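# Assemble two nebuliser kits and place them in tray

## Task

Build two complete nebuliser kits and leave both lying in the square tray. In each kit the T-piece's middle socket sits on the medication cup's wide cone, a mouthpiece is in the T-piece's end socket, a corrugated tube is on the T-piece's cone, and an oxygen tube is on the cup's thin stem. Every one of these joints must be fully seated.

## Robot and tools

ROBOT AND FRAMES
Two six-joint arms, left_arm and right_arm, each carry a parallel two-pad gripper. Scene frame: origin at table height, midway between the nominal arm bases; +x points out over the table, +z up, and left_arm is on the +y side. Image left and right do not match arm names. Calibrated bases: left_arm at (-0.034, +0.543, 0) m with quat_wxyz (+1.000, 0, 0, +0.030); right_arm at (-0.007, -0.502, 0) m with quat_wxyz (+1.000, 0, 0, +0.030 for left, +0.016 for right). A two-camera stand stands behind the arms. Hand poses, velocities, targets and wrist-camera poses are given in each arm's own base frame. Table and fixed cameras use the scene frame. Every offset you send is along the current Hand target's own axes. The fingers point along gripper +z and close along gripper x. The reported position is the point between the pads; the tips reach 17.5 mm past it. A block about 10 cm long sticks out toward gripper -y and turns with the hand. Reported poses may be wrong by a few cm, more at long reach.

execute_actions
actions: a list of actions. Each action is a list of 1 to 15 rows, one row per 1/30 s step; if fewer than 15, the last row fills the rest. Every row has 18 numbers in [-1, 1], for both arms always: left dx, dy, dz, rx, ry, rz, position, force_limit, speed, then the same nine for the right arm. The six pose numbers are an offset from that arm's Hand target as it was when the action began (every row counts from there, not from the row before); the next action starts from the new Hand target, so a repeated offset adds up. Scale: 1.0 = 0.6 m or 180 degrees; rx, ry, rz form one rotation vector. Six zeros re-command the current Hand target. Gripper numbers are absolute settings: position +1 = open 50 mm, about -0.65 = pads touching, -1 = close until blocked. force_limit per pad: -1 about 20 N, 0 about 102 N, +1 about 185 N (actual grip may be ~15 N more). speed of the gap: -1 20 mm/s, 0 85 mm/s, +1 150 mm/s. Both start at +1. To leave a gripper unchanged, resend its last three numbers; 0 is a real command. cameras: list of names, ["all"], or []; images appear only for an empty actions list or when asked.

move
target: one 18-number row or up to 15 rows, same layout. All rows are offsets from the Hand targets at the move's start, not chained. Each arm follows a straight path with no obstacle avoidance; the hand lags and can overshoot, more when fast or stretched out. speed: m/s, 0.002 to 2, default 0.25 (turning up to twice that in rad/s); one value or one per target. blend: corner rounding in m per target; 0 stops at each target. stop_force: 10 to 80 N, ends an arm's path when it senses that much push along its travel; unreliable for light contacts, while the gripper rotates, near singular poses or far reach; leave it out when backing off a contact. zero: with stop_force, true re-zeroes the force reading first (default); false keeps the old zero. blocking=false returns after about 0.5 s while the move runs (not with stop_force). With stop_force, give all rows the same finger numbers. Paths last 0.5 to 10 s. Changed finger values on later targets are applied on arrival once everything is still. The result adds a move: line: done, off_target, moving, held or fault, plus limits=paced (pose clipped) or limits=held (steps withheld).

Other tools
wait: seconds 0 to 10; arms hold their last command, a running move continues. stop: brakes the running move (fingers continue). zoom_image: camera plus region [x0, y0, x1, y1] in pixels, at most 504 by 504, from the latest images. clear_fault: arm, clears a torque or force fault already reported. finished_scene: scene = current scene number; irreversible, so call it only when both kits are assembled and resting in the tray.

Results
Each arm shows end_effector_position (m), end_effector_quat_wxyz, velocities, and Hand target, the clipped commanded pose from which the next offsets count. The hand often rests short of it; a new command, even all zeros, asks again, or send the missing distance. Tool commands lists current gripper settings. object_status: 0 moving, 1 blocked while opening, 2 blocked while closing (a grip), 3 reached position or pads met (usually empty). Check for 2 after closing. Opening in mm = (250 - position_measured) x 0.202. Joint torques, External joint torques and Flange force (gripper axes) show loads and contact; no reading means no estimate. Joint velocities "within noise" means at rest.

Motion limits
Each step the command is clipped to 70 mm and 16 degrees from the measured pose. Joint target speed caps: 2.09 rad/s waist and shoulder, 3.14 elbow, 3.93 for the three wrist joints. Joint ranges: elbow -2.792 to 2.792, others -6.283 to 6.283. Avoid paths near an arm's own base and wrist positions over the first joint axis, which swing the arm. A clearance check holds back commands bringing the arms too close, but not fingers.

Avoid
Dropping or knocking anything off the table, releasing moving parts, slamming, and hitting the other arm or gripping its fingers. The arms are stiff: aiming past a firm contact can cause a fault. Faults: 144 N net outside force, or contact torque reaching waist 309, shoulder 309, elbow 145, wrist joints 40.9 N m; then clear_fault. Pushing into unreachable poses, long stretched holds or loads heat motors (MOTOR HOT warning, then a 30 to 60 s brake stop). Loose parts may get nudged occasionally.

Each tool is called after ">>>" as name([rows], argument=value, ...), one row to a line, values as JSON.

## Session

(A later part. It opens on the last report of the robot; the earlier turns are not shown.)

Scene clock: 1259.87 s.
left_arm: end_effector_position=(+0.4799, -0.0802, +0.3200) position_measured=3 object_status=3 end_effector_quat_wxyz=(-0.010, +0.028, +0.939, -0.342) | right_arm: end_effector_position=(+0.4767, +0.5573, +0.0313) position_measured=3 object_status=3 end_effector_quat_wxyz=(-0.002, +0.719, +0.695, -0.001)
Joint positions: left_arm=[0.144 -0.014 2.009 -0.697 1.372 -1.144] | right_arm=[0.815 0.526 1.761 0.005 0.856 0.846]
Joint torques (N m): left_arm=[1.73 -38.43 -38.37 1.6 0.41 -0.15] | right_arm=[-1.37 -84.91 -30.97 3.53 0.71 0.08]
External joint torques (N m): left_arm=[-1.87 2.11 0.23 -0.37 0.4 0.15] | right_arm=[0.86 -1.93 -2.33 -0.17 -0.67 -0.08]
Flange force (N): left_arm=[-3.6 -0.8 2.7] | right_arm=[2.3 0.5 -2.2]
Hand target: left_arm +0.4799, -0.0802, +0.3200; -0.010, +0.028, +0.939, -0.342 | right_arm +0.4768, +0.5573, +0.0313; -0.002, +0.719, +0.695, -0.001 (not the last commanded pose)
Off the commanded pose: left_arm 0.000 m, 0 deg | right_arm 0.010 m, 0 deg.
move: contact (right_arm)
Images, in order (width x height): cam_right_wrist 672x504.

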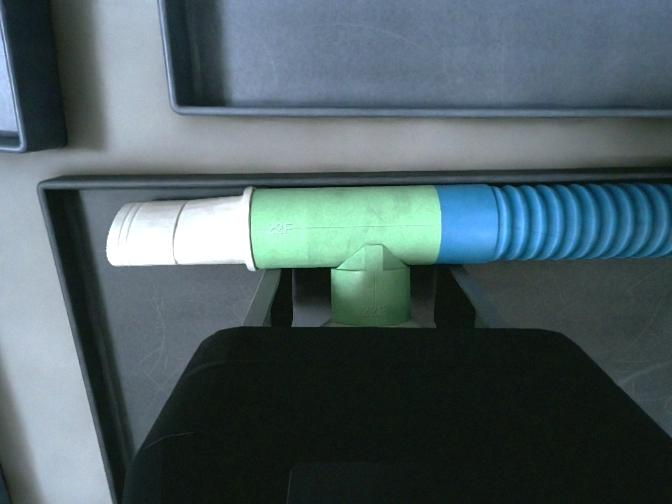

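>>> move([
  [0, 0, 0, 0, 0, 0, 1, 1, -0.6, 0, 0.005, 0, 0, 0, 0, 1, 1, -0.6],
  [0, 0, 0, 0, 0, 0, 1, 1, -0.6, 0, 0.005, -0.15, 0, 0, 0, 1, 1, -0.6],
  [0, 0, 0, 0, 0, 0, 1, 1, -0.6, -0.5052, 0.0615, -0.1478, 0, 0, 0.0156, 1, 1, -0.6],
  [0, 0, 0, 0, 0, 0, 1, 1, -0.6, -0.5052, 0.0615, -0.1478, 0, 0, 0.0156, 0.01, 0.5, -0.6],
], speed=[0.05, 0.15, 0.25, 0.25], blend=[0, 0.02, 0, 0], cameras=["cam_right_wrist", "cam_head_left"])

Scene clock: 1273.27 s.
left_arm: end_effector_position=(+0.4799, -0.0802, +0.3200) position_measured=3 object_status=3 end_effector_quat_wxyz=(-0.010, +0.028, +0.939, -0.342) | right_arm: end_effector_position=(+0.5035, +0.2530, +0.1194) position_measured=151 object_status=3 end_effector_quat_wxyz=(-0.002, +0.736, +0.677, -0.001)
Joint positions: left_arm=[0.144 -0.014 2.009 -0.697 1.372 -1.144] | right_arm=[0.403 0.206 2.04 0.004 0.898 0.484]
Joint torques (N m): left_arm=[1.77 -38.66 -38.3 1.61 0.4 -0.17] | right_arm=[-2.09 -54.67 -33.2 3.26 0.2 0.03]
External joint torques (N m): left_arm=[-1.91 2.34 0.25 -0.39 0.41 0.17] | right_arm=[1.89 -1.84 -1.41 0.22 -0.13 -0.03]
Flange force (N): left_arm=[-3.9 -0.7 2.8] | right_arm=[2.9 -1.6 -3.0]
Hand target: left_arm +0.4799, -0.0802, +0.3200; -0.010, +0.028, +0.939, -0.342 | right_arm +0.5035, +0.2530, +0.1194; -0.002, +0.736, +0.677, -0.001
Off the commanded pose: left_arm 0.000 m, 0 deg | right_arm 0.000 m, 0 deg.
move: done
Images, in order (width x height): cam_head_left 672x504, cam_right_wrist 672x504.

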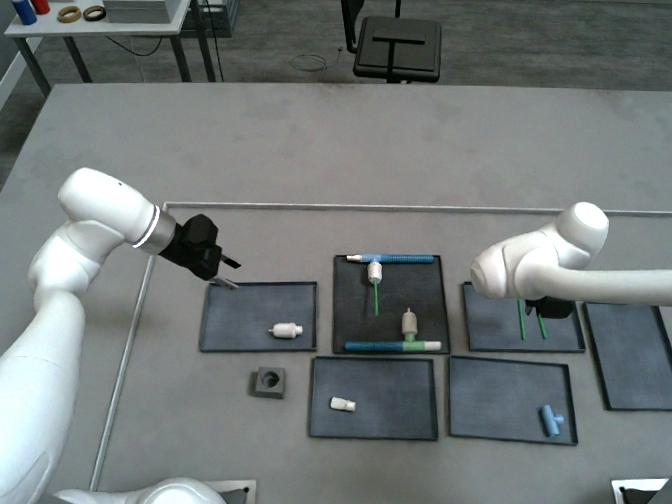

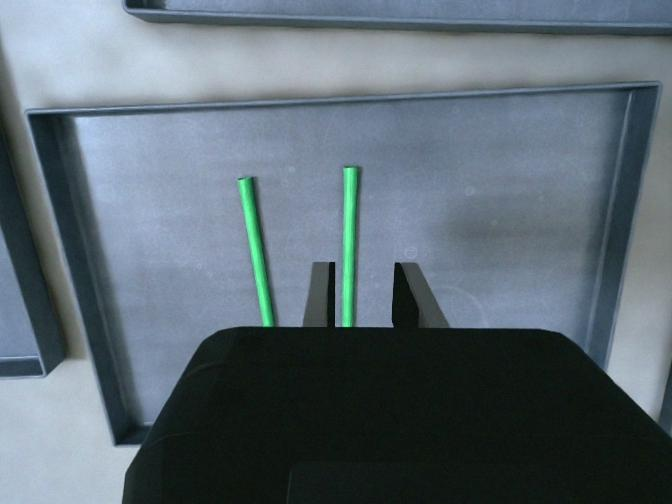

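>>> move([
  [0,0,0,0,0,0,1,1,-0.6,-0.005,-0.007,0.11,0,0,0,0.01,0.5,-0.6],
  [0,0,0,0,0,0,1,1,-0.6,-0.005,-0.007,0.1635,0,0,0,0.01,0.5,-0.6],
], speed=[0.2,0.06], blend=[0.01,0])

>>> execute_actions([
  [[0,0,0,0,0,0,1,1,-0.6,0,0,0,0,0,0,-1,0.5,-0.6]],
], cameras=["cam_right_wrist"])

Scene clock: 1293.70 s.
left_arm: end_effector_position=(+0.4799, -0.0802, +0.3200) position_measured=3 object_status=3 end_effector_quat_wxyz=(-0.010, +0.028, +0.939, -0.342) | right_arm: end_effector_position=(+0.4987, +0.2505, +0.0213) position_measured=151 object_status=3 end_effector_quat_wxyz=(-0.002, +0.736, +0.677, -0.001)
Joint positions: left_arm=[0.144 -0.014 2.009 -0.697 1.372 -1.144] | right_arm=[0.402 0.326 2.117 0.004 0.701 0.482]
Joint torques (N m): left_arm=[1.66 -38.54 -38.48 1.6 0.41 -0.12] | right_arm=[-2.31 -61.36 -27.43 2.7 0.23 0]
External joint torques (N m): left_arm=[-1.95 2.14 0.48 -0.4 0.41 0.13] | right_arm=[1.94 -1.29 -1.08 0.17 -0.16 0]
Flange force (N): left_arm=[-3.3 -0.9 3.1] | right_arm=[3.3 -1.3 -2.1]
Hand target: left_arm +0.4799, -0.0802, +0.3200; -0.010, +0.028, +0.939, -0.342 | right_arm +0.4987, +0.2505, +0.0213; -0.002, +0.736, +0.677, -0.001
Off the commanded pose: left_arm 0.000 m, 0 deg | right_arm 0.000 m, 0 deg.
move: done

Scene clock: 1294.40 s.
left_arm: end_effector_position=(+0.4799, -0.0802, +0.3200) position_measured=3 object_status=3 end_effector_quat_wxyz=(-0.010, +0.028, +0.939, -0.342) | right_arm: end_effector_position=(+0.4987, +0.2505, +0.0213) position_measured=229 object_status=2 end_effector_quat_wxyz=(-0.002, +0.736, +0.677, -0.001)
Joint positions: left_arm=[0.144 -0.014 2.009 -0.697 1.372 -1.144] | right_arm=[0.402 0.326 2.117 0.004 0.701 0.482]
Joint torques (N m): left_arm=[1.77 -38.69 -38.47 1.58 0.37 -0.18] | right_arm=[-2.19 -61.01 -27.39 2.67 0.24 0.03]
External joint torques (N m): left_arm=[-2.01 2.19 0.32 -0.36 0.45 0.18] | right_arm=[1.97 -1.66 -1.04 0.19 -0.17 -0.03]
Flange force (N): left_arm=[-3.6 -0.9 2.9] | right_arm=[3.0 -1.8 -2.6]
Hand target: left_arm +0.4799, -0.0802, +0.3200; -0.010, +0.028, +0.939, -0.342 | right_arm +0.4987, +0.2505, +0.0213; -0.002, +0.736, +0.677, -0.001
Off the commanded pose: left_arm 0.000 m, 0 deg | right_arm 0.000 m, 0 deg.
Images, in order (width x height): cam_right_wrist 672x504.

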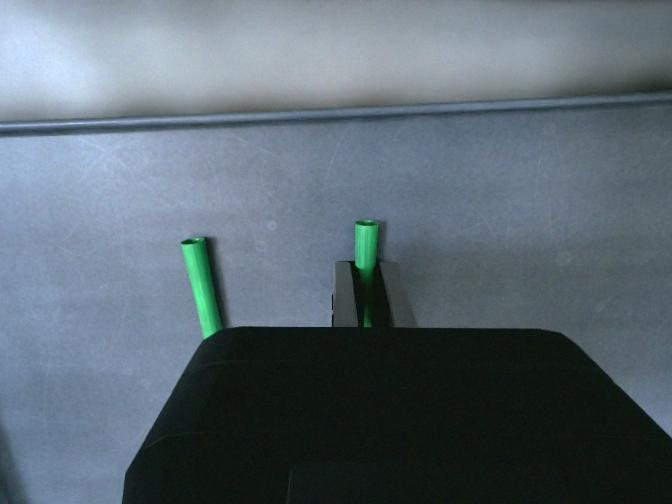

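>>> move([
  [0,0,0,0,0,0,1,1,-0.6,0,0,0,0,0,0,0.01,0.5,-0.6],
  [0,0,0,0,0,0,1,1,-0.6,0,0.0075,0,0,0,0,0.01,0.5,-0.6],
  [0,0,0,0,0,0,1,1,-0.6,0,0.0075,0,0,0,0,-1,0.5,-0.6],
  [0,0,0,0,0,0,1,1,-0.6,0,0.0075,-0.23,0,0,0,-1,0.5,-0.6],
], speed=[0.1,0.05,0.1,0.2], cameras=["cam_right_wrist"])

Scene clock: 1319.87 s.
left_arm: end_effector_position=(+0.4799, -0.0802, +0.3200) position_measured=3 object_status=3 end_effector_quat_wxyz=(-0.010, +0.028, +0.939, -0.342) | right_arm: end_effector_position=(+0.5037, +0.2499, +0.1593) position_measured=231 object_status=2 end_effector_quat_wxyz=(-0.002, +0.736, +0.677, -0.001)
Joint positions: left_arm=[0.144 -0.014 2.009 -0.697 1.372 -1.144] | right_arm=[0.398 0.162 2.007 0.003 0.976 0.479]
Joint torques (N m): left_arm=[1.74 -38.69 -38.44 1.53 0.37 -0.11] | right_arm=[-2.12 -52.28 -34.95 3.44 0.23 0.03]
External joint torques (N m): left_arm=[-1.87 2.43 0.39 -0.3 0.44 0.11] | right_arm=[2 -1.52 -1.6 0.24 -0.16 -0.03]
Flange force (N): left_arm=[-3.8 -0.6 2.8] | right_arm=[3.4 -1.2 -2.7]
Hand target: left_arm +0.4799, -0.0802, +0.3200; -0.010, +0.028, +0.939, -0.342 | right_arm +0.5037, +0.2499, +0.1593; -0.002, +0.736, +0.677, -0.001
Off the commanded pose: left_arm 0.000 m, 0 deg | right_arm 0.000 m, 0 deg.
move: done
Images, in order (width x height): cam_right_wrist 672x504.

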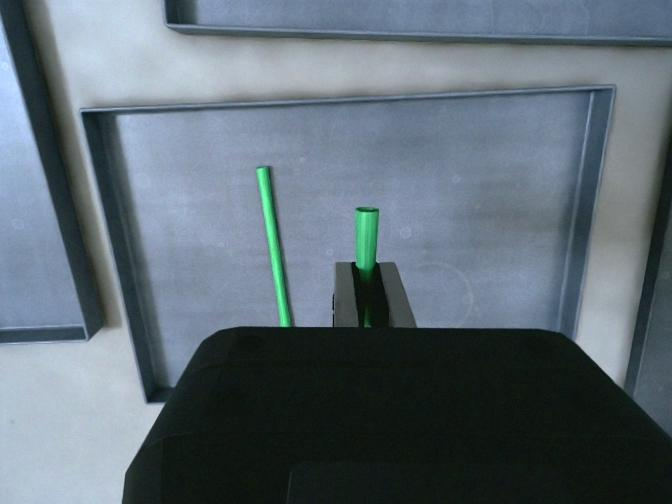

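>>> move(target=[0,0,0,0,0,0,1,1,-0.6,0.517,0.12,-0.0012,-0.0572,0,-0.016,-1,0.5,-0.6], speed=0.3, cameras=["cam_right_wrist"])

Scene clock: 1333.17 s.
left_arm: end_effector_position=(+0.4799, -0.0802, +0.3200) position_measured=3 object_status=3 end_effector_quat_wxyz=(-0.010, +0.028, +0.939, -0.342) | right_arm: end_effector_position=(+0.6014, +0.5530, +0.1601) position_measured=231 object_status=2 end_effector_quat_wxyz=(+0.064, +0.716, +0.693, +0.060)
Joint positions: left_arm=[0.144 -0.014 2.009 -0.697 1.372 -1.144] | right_arm=[0.746 0.478 1.571 -0.152 0.975 0.857]
Joint torques (N m): left_arm=[1.68 -38.77 -38.34 1.57 0.43 -0.15] | right_arm=[-2.27 -86.87 -37.66 3.35 -0.14 0]
External joint torques (N m): left_arm=[-1.86 1.99 0.32 -0.36 0.4 0.15] | right_arm=[1.94 -1.69 -1.65 0.22 -0.16 0]
Flange force (N): left_arm=[-3.3 -0.9 2.7] | right_arm=[2.6 -0.4 -2.6]
Hand target: left_arm +0.4799, -0.0802, +0.3200; -0.010, +0.028, +0.939, -0.342 | right_arm +0.6014, +0.5530, +0.1601; +0.064, +0.716, +0.693, +0.060
Off the commanded pose: left_arm 0.000 m, 0 deg | right_arm 0.000 m, 0 deg.
move: done
Images, in order (width x height): cam_right_wrist 672x504.

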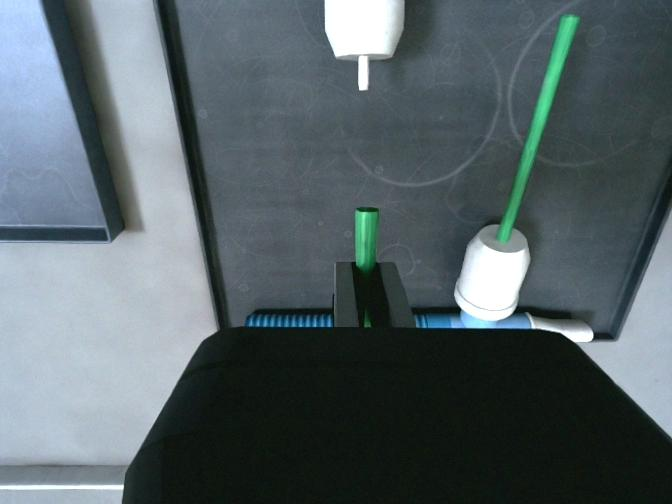

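>>> zoom_image(camera="cam_right_wrist", region=[296, 0, 446, 112])

Scaled by 3.360 from the camera's 672x504 image, which has a finer 960x720 frame.

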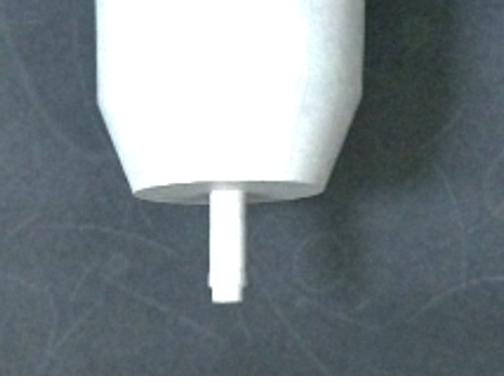

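>>> move(target=[0,0,0,0,0,0,1,1,-0.6,0.0069,-0.0282,0.1652,0,0,0,-1,0.5,-0.6], speed=0.15, cameras=["cam_right_wrist"])

>>> zoom_image(camera="cam_right_wrist", region=[296, 110, 446, 272])

Scene clock: 1355.20 s.
left_arm: end_effector_position=(+0.4799, -0.0802, +0.3200) position_measured=3 object_status=3 end_effector_quat_wxyz=(-0.010, +0.028, +0.939, -0.342) | right_arm: end_effector_position=(+0.6022, +0.5568, +0.0596) position_measured=231 object_status=2 end_effector_quat_wxyz=(+0.064, +0.716, +0.693, +0.060)
Joint positions: left_arm=[0.144 -0.014 2.009 -0.697 1.372 -1.144] | right_arm=[0.749 0.568 1.634 -0.172 0.824 0.891]
Joint torques (N m): left_arm=[1.81 -38.58 -38.43 1.55 0.4 -0.14] | right_arm=[-2.15 -91.5 -34.34 2.97 -0.15 0]
External joint torques (N m): left_arm=[-1.88 2.17 0.51 -0.33 0.42 0.14] | right_arm=[1.86 -2.33 -1.49 0.27 -0.14 0]
Flange force (N): left_arm=[-3.3 -0.7 3.0] | right_arm=[1.8 -0.9 -3.1]
Hand target: left_arm +0.4799, -0.0802, +0.3200; -0.010, +0.028, +0.939, -0.342 | right_arm +0.6022, +0.5568, +0.0595; +0.064, +0.716, +0.693, +0.060
Off the commanded pose: left_arm 0.000 m, 0 deg | right_arm 0.000 m, 0 deg.
move: done
Images, in order (width x height): cam_right_wrist 672x504.

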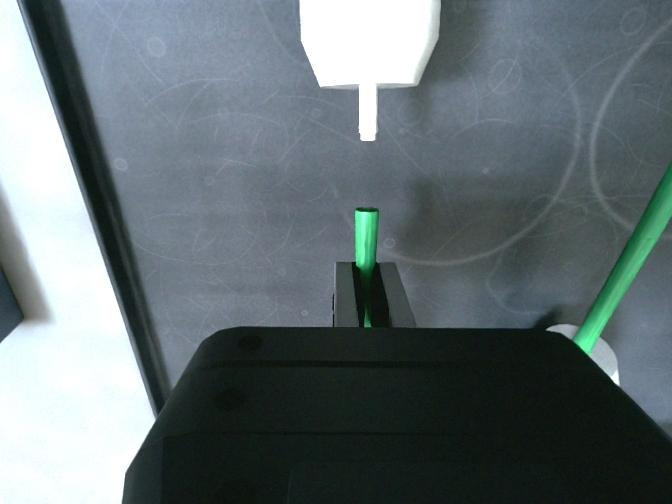

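Scaled by 3.111 from the camera's 672x504 image, which has a finer 960x720 frame.

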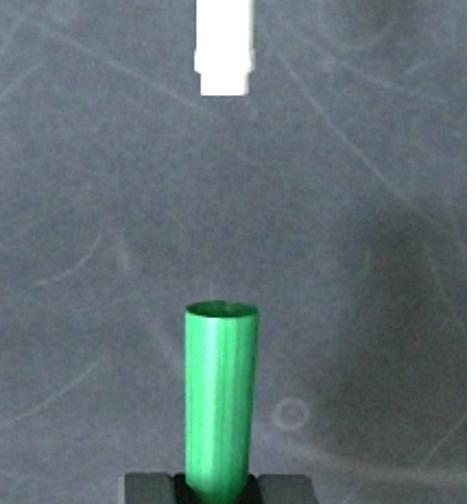

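>>> wait(seconds=0, cameras=["cam_low", "cam_head_left"])

Scene clock: 1369.53 s.
left_arm: end_effector_position=(+0.4799, -0.0802, +0.3200) position_measured=3 object_status=3 end_effector_quat_wxyz=(-0.010, +0.028, +0.939, -0.342) | right_arm: end_effector_position=(+0.6022, +0.5568, +0.0595) position_measured=231 object_status=2 end_effector_quat_wxyz=(+0.064, +0.716, +0.693, +0.060)
Joint positions: left_arm=[0.144 -0.014 2.009 -0.697 1.372 -1.144] | right_arm=[0.749 0.568 1.634 -0.172 0.824 0.891]
Joint torques (N m): left_arm=[1.45 -38.71 -38.41 1.59 0.39 -0.14] | right_arm=[-2.27 -91.76 -34.41 2.95 -0.1 0.03]
External joint torques (N m): left_arm=[-1.7 2.56 0.61 -0.39 0.44 0.14] | right_arm=[1.93 -1.67 -1.27 0.28 -0.2 -0.03]
Flange force (N): left_arm=[-3.7 -0.1 3.0] | right_arm=[2.1 -0.9 -2.3]
Hand target: left_arm +0.4799, -0.0802, +0.3200; -0.010, +0.028, +0.939, -0.342 | right_arm +0.6022, +0.5568, +0.0595; +0.064, +0.716, +0.693, +0.060
Tool commands: left_gripper/position=+1.0 left_gripper/force_limit=+1.0 left_gripper/speed=-0.6 right_gripper/position=-1.0 right_gripper/force_limit=+0.5 right_gripper/speed=-0.6
Off the commanded pose: left_arm 0.000 m, 0 deg | right_arm 0.000 m, 0 deg.
Images, in order (width x height): cam_head_left 672x504, cam_low 672x504.

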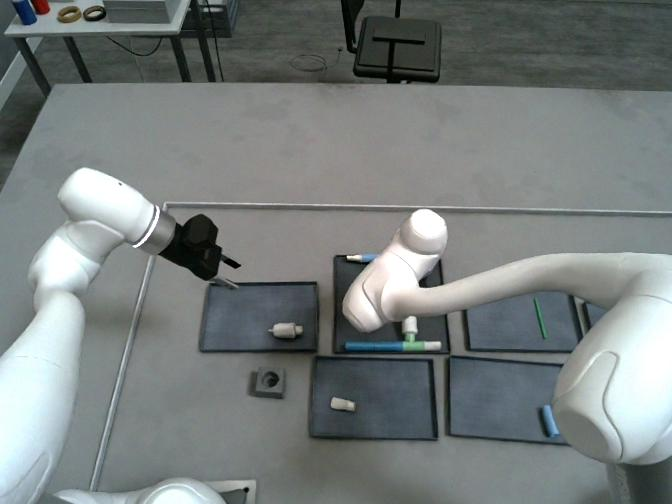

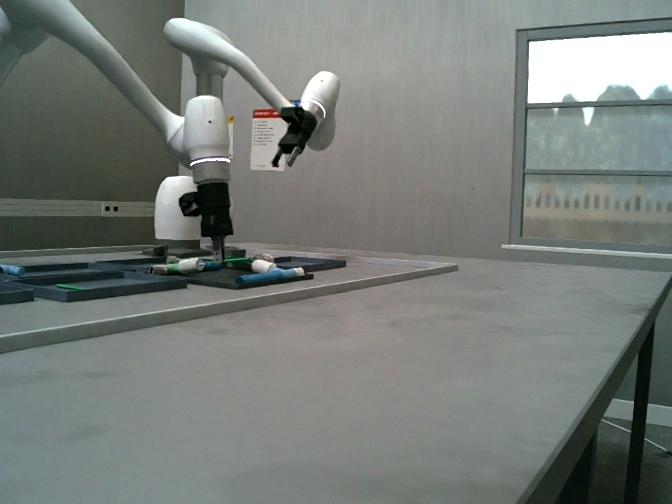

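>>> zoom_image(camera="cam_low", region=[140, 225, 260, 295])

>>> zoom_image(camera="cam_head_left", region=[340, 240, 460, 360])

Scaled by 4.200 from the camera's 672x504 image, which has a finer 960x720 frame.

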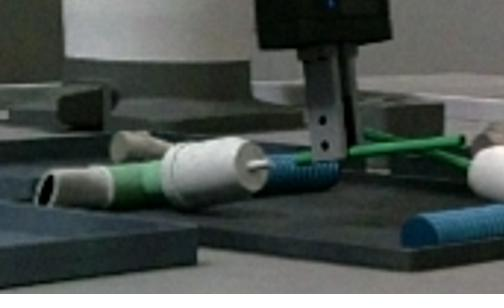

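Scaled by 4.200 from the camera's 672x504 image, which has a finer 960x720 frame.

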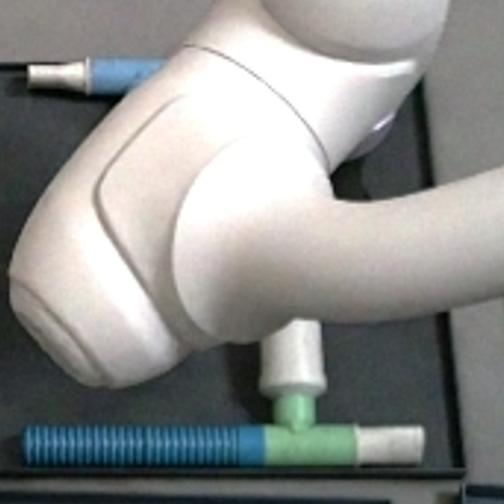

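>>> zoom_image(camera="cam_low", region=[190, 252, 226, 276])

Scaled by 14.000 from the camera's 672x504 image, which has a finer 960x720 frame.

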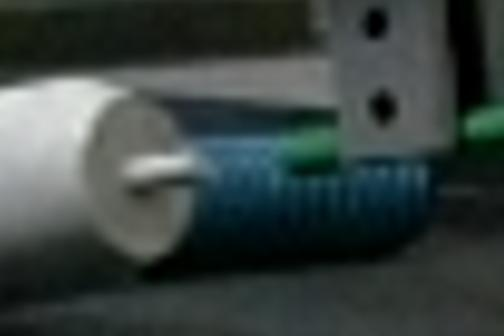

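>>> zoom_image(camera="cam_low", region=[190, 248, 256, 274])

Scaled by 7.636 from the camera's 672x504 image, which has a finer 960x720 frame.

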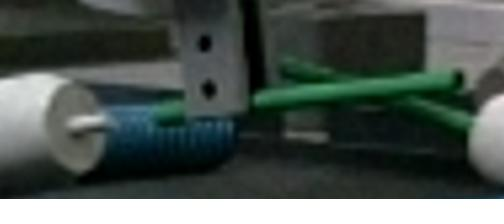

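>>> move(target=[0,0,0,0,0,0,1,1,-0.6,-0.0007,-0.0275,0,0,0,0,-1,0.5,-0.6], speed=0.05, stop_force=10, cameras=["cam_low", "cam_right_wrist"])

>>> zoom_image(camera="cam_low", region=[190, 248, 256, 274])

>>> zoom_image(camera="cam_right_wrist", region=[316, 150, 426, 272])

Scene clock: 1399.33 s.
left_arm: end_effector_position=(+0.4799, -0.0802, +0.3200) position_measured=3 object_status=3 end_effector_quat_wxyz=(-0.010, +0.028, +0.939, -0.342) | right_arm: end_effector_position=(+0.5859, +0.5569, +0.0566) position_measured=231 object_status=2 end_effector_quat_wxyz=(+0.064, +0.716, +0.693, +0.060)
Joint positions: left_arm=[0.144 -0.014 2.009 -0.697 1.372 -1.144] | right_arm=[0.763 0.556 1.661 -0.176 0.811 0.911]
Joint torques (N m): left_arm=[1.68 -38.52 -38.33 1.57 0.4 -0.14] | right_arm=[-2.27 -90.48 -33.87 2.95 -0.09 0.02]
External joint torques (N m): left_arm=[-1.88 2.17 0.27 -0.35 0.42 0.14] | right_arm=[2.15 -1.36 -1.38 0.24 -0.2 -0.02]
Flange force (N): left_arm=[-3.6 -0.8 2.7] | right_arm=[2.7 -0.8 -2.0]
Hand target: left_arm +0.4799, -0.0802, +0.3200; -0.010, +0.028, +0.939, -0.342 | right_arm +0.5859, +0.5569, +0.0566; +0.064, +0.716, +0.693, +0.060
Off the commanded pose: left_arm 0.000 m, 0 deg | right_arm 0.000 m, 0 deg.
move: done
Images, in order (width x height): cam_low 672x504, cam_right_wrist 672x504.

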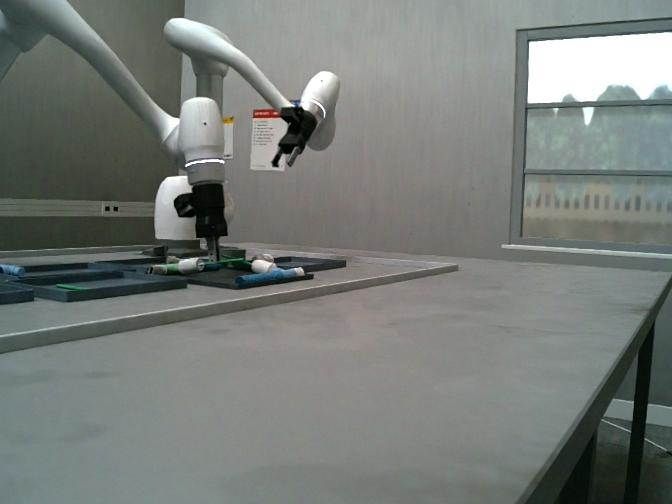

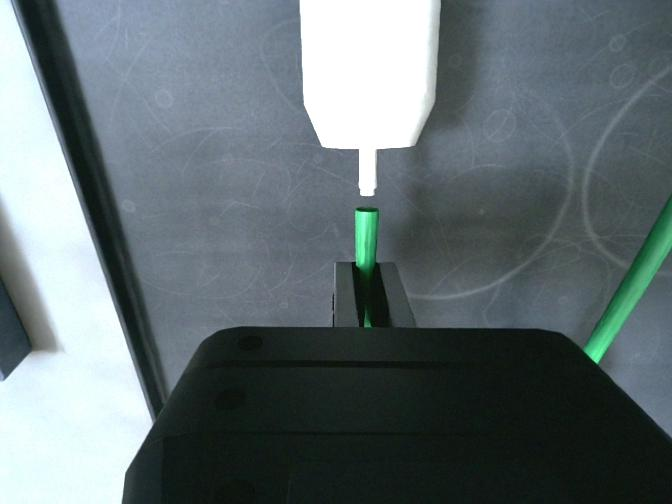

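Scaled by 7.636 from the camera's 672x504 image, which has a finer 960x720 frame.

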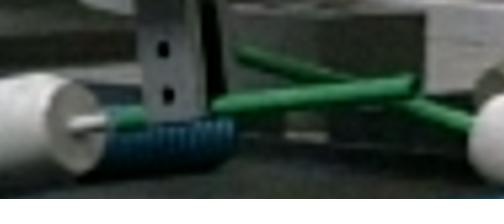

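Scaled by 4.131 from the camera's 672x504 image, which has a finer 960x720 frame.

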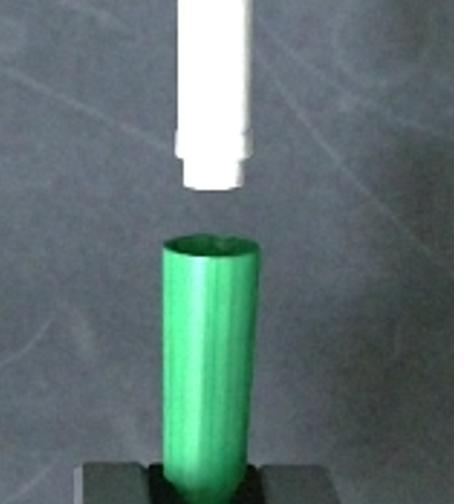

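>>> zoom_image(camera="cam_low", region=[192, 254, 222, 274])

Scaled by 16.800 from the camera's 672x504 image, which has a finer 960x720 frame.

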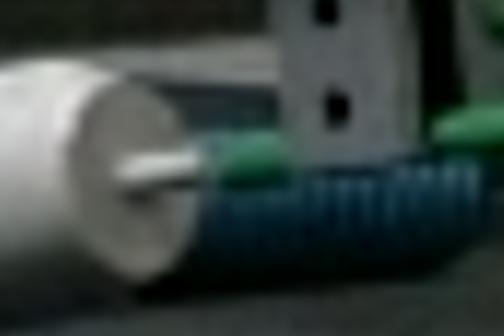

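>>> move(target=[0,0,0,0,0,0,1,1,-0.6,0,-0.036,0.0007,0,0,0,-1,0.5,-0.6], speed=0.008, stop_force=15, cameras=["cam_right_wrist"])

>>> zoom_image(camera="cam_right_wrist", region=[316, 150, 426, 272])

Scene clock: 1417.27 s.
left_arm: end_effector_position=(+0.4799, -0.0802, +0.3200) position_measured=3 object_status=3 end_effector_quat_wxyz=(-0.010, +0.028, +0.939, -0.342) | right_arm: end_effector_position=(+0.5653, +0.5576, +0.0526) position_measured=231 object_status=2 end_effector_quat_wxyz=(+0.064, +0.716, +0.693, +0.060)
Joint positions: left_arm=[0.144 -0.014 2.009 -0.697 1.372 -1.144] | right_arm=[0.783 0.542 1.694 -0.183 0.795 0.937]
Joint torques (N m): left_arm=[1.69 -38.74 -38.41 1.59 0.43 -0.16] | right_arm=[10.76 -83.66 -23.93 6.92 3.12 0.16]
External joint torques (N m): left_arm=[-1.82 2.51 0.37 -0.36 0.38 0.16] | right_arm=[-10.89 -6.51 -10.78 -3.79 -3.39 -0.16]
Flange force (N): left_arm=[-4.0 -0.4 2.9] | right_arm=[-1.0 19.1 -2.9]
Hand target: left_arm +0.4799, -0.0802, +0.3200; -0.010, +0.028, +0.939, -0.342 | right_arm +0.5653, +0.5576, +0.0526; +0.064, +0.716, +0.693, +0.060 (not the last commanded pose)
Off the commanded pose: left_arm 0.000 m, 0 deg | right_arm 0.001 m, 0 deg.
move: contact (right_arm)
Images, in order (width x height): cam_right_wrist 672x504.

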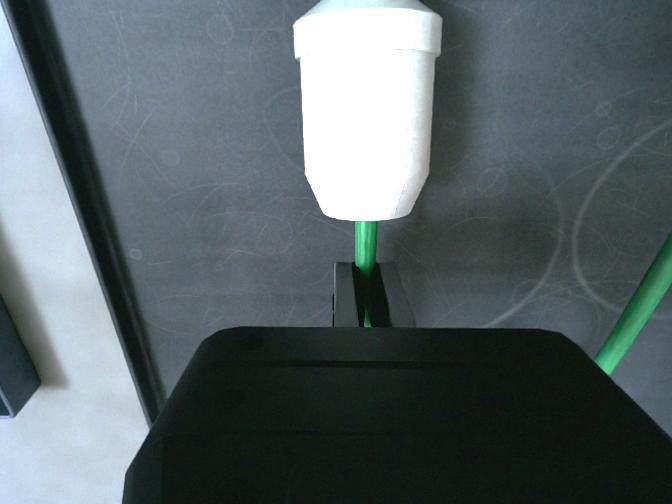

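Scaled by 4.131 from the camera's 672x504 image, which has a finer 960x720 frame.

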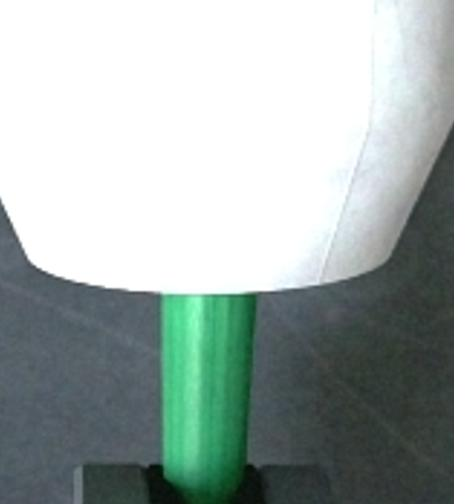

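>>> move([
  [0,0,0,0,0,0,1,1,-0.6,0,-0.0025,0,0,0,0,-1,0.5,-0.6],
  [0,0,0,0,0,0,1,1,-0.6,0,-0.0006,0,0,0,0,-1,0.5,-0.6],
  [0,0,0,0,0,0,1,1,-0.6,0,-0.0006,0,0,0,0,0.1,0.5,-0.6],
  [0,0,0,0,0,0,1,1,-0.6,0,-0.0006,-0.22,0,0,0,0.1,0.5,-0.6],
], speed=[0.02,0.02,0.1,0.12], cameras=["cam_right_wrist"])

>>> zoom_image(camera="cam_right_wrist", region=[276, 0, 456, 180])

Scene clock: 1430.70 s.
left_arm: end_effector_position=(+0.4799, -0.0802, +0.3200) position_measured=3 object_status=3 end_effector_quat_wxyz=(-0.010, +0.028, +0.939, -0.342) | right_arm: end_effector_position=(+0.5418, +0.5588, +0.1825) position_measured=138 object_status=3 end_effector_quat_wxyz=(+0.064, +0.716, +0.693, +0.060)
Joint positions: left_arm=[0.144 -0.014 2.009 -0.697 1.372 -1.144] | right_arm=[0.806 0.409 1.631 -0.159 0.991 0.919]
Joint torques (N m): left_arm=[1.53 -38.7 -38.27 1.57 0.4 -0.19] | right_arm=[-2.22 -80.16 -37.95 3.31 -0.11 0.02]
External joint torques (N m): left_arm=[-1.85 2.27 0.16 -0.36 0.42 0.2] | right_arm=[2.42 -2.56 -1.68 0.28 -0.17 -0.02]
Flange force (N): left_arm=[-3.9 -0.6 2.6] | right_arm=[2.0 -1.9 -3.6]
Hand target: left_arm +0.4799, -0.0802, +0.3200; -0.010, +0.028, +0.939, -0.342 | right_arm +0.5418, +0.5588, +0.1825; +0.064, +0.716, +0.693, +0.060
Off the commanded pose: left_arm 0.000 m, 0 deg | right_arm 0.000 m, 0 deg.
move: done
Images, in order (width x height): cam_right_wrist 672x504.

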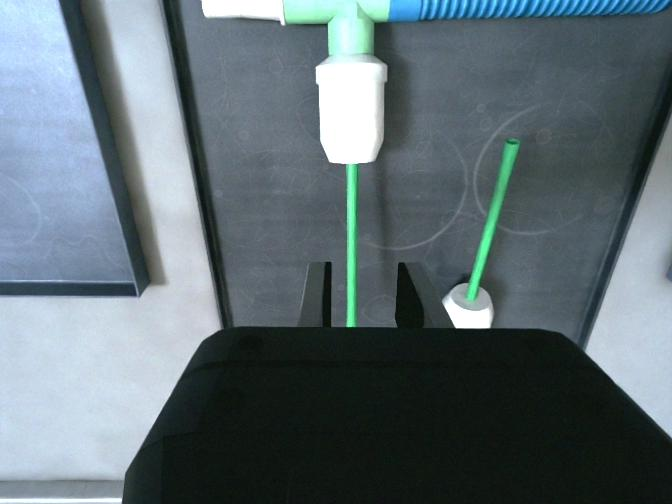

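Scaled by 2.800 from the camera's 672x504 image, which has a finer 960x720 frame.

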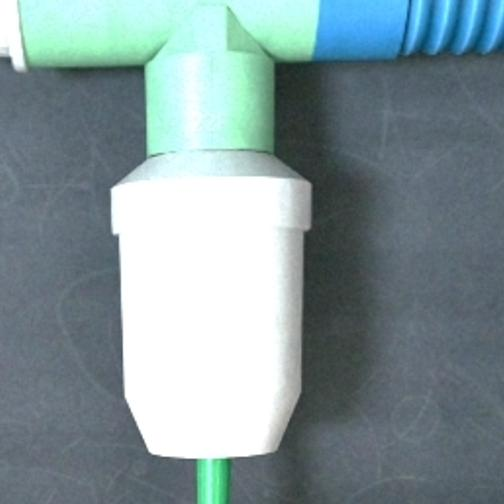

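>>> move(target=[0,0,0,0,0,0,1,1,-0.6,-0.36,0.05,-0.15,0.0572,0,0,0.1,0.5,-0.6], speed=0.35, cameras=["cam_head_left", "cam_high", "cam_right_wrist"])

>>> zoom_image(camera="cam_head_left", region=[330, 245, 460, 360])

Scene clock: 1438.67 s.
left_arm: end_effector_position=(+0.4799, -0.0802, +0.3200) position_measured=3 object_status=3 end_effector_quat_wxyz=(-0.010, +0.028, +0.939, -0.342) | right_arm: end_effector_position=(+0.5482, +0.3427, +0.2768) position_measured=138 object_status=3 end_effector_quat_wxyz=(+0.000, +0.719, +0.695, -0.003)
Joint positions: left_arm=[0.144 -0.014 2.009 -0.697 1.372 -1.144] | right_arm=[0.506 0.199 1.724 -0.001 1.223 0.539]
Joint torques (N m): left_arm=[1.5 -38.58 -38.48 1.56 0.4 -0.17] | right_arm=[-2.09 -61.06 -39.9 3.92 0.2 0.01]
External joint torques (N m): left_arm=[-1.71 2.2 0.41 -0.36 0.41 0.17] | right_arm=[2.02 -1.62 -1.66 0.26 -0.13 -0.01]
Flange force (N): left_arm=[-3.4 -0.4 2.7] | right_arm=[3.0 -1.1 -2.7]
Hand target: left_arm +0.4799, -0.0802, +0.3200; -0.010, +0.028, +0.939, -0.342 | right_arm +0.5484, +0.3428, +0.2770; +0.000, +0.719, +0.695, -0.002
Off the commanded pose: left_arm 0.000 m, 0 deg | right_arm 0.000 m, 0 deg.
move: done
Images, in order (width x height): cam_head_left 672x504, cam_high 672x504, cam_right_wrist 672x504.

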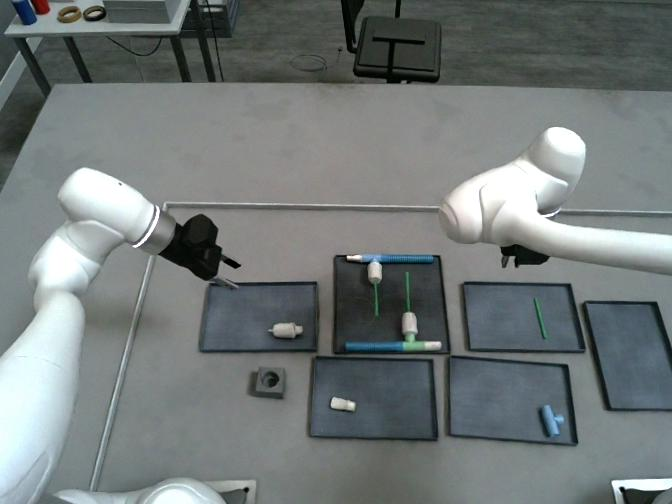

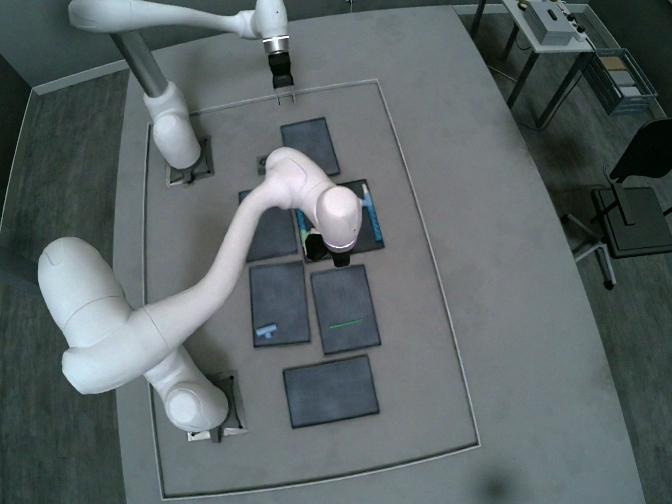

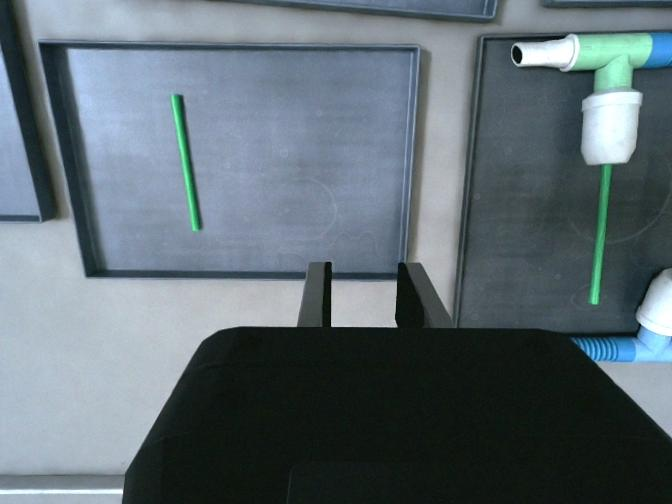

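Scaled by 3.877 from the camera's 672x504 image, which has a finer 960x720 frame.

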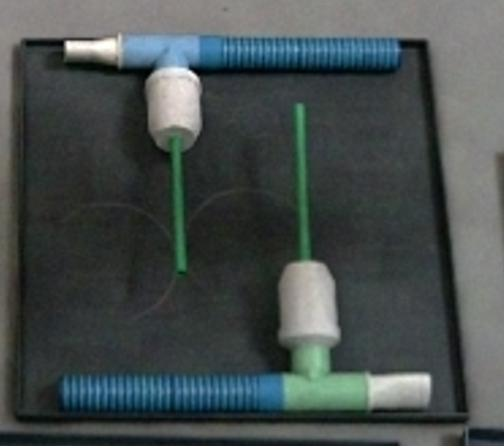

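>>> wait(seconds=0, cameras=["cam_low"])

>>> zoom_image(camera="cam_low", region=[140, 245, 320, 300])

>>> zoom_image(camera="cam_low", region=[186, 252, 246, 280])

Scene clock: 1449.73 s.
left_arm: end_effector_position=(+0.4799, -0.0802, +0.3200) position_measured=3 object_status=3 end_effector_quat_wxyz=(-0.010, +0.028, +0.939, -0.342) | right_arm: end_effector_position=(+0.5484, +0.3428, +0.2770) position_measured=138 object_status=3 end_effector_quat_wxyz=(+0.000, +0.719, +0.695, -0.002)
Joint positions: left_arm=[0.144 -0.014 2.009 -0.697 1.372 -1.144] | right_arm=[0.506 0.199 1.724 -0.001 1.224 0.539]
Joint torques (N m): left_arm=[1.66 -38.35 -38.39 1.55 0.4 -0.12] | right_arm=[-2.1 -61.05 -39.86 3.93 0.28 0.01]
External joint torques (N m): left_arm=[-1.55 1.53 0.15 -0.31 0.41 0.12] | right_arm=[1.99 -1.03 -1.48 0.23 -0.21 -0.01]
Flange force (N): left_arm=[-2.7 -0.9 2.0] | right_arm=[3.2 -0.6 -2.0]
Hand target: left_arm +0.4799, -0.0802, +0.3200; -0.010, +0.028, +0.939, -0.342 | right_arm +0.5484, +0.3428, +0.2770; +0.000, +0.719, +0.695, -0.002
Tool commands: left_gripper/position=+1.0 left_gripper/force_limit=+1.0 left_gripper/speed=-0.6 right_gripper/position=+0.1 right_gripper/force_limit=+0.5 right_gripper/speed=-0.6
Off the commanded pose: left_arm 0.000 m, 0 deg | right_arm 0.000 m, 0 deg.
Images, in order (width x height): cam_low 672x504.

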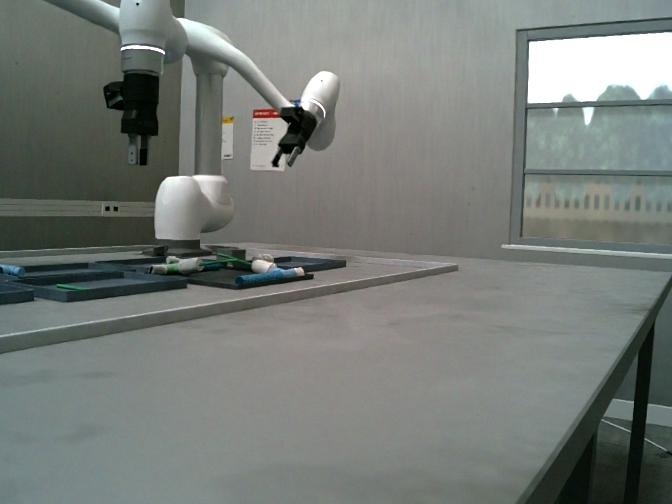

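Scaled by 2.800 from the camera's 672x504 image, which has a finer 960x720 frame.

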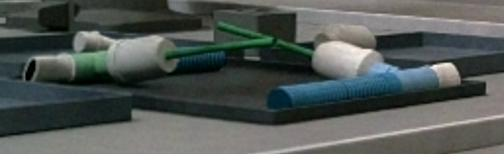

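Scaled by 8.400 from the camera's 672x504 image, which has a finer 960x720 frame.

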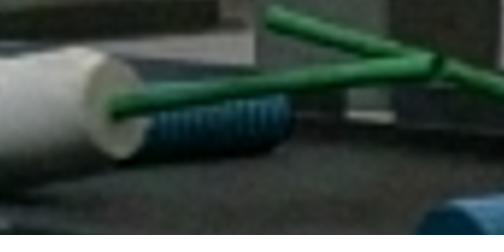

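>>> finished_scene(scene=2)

The scene is finished: the task was done.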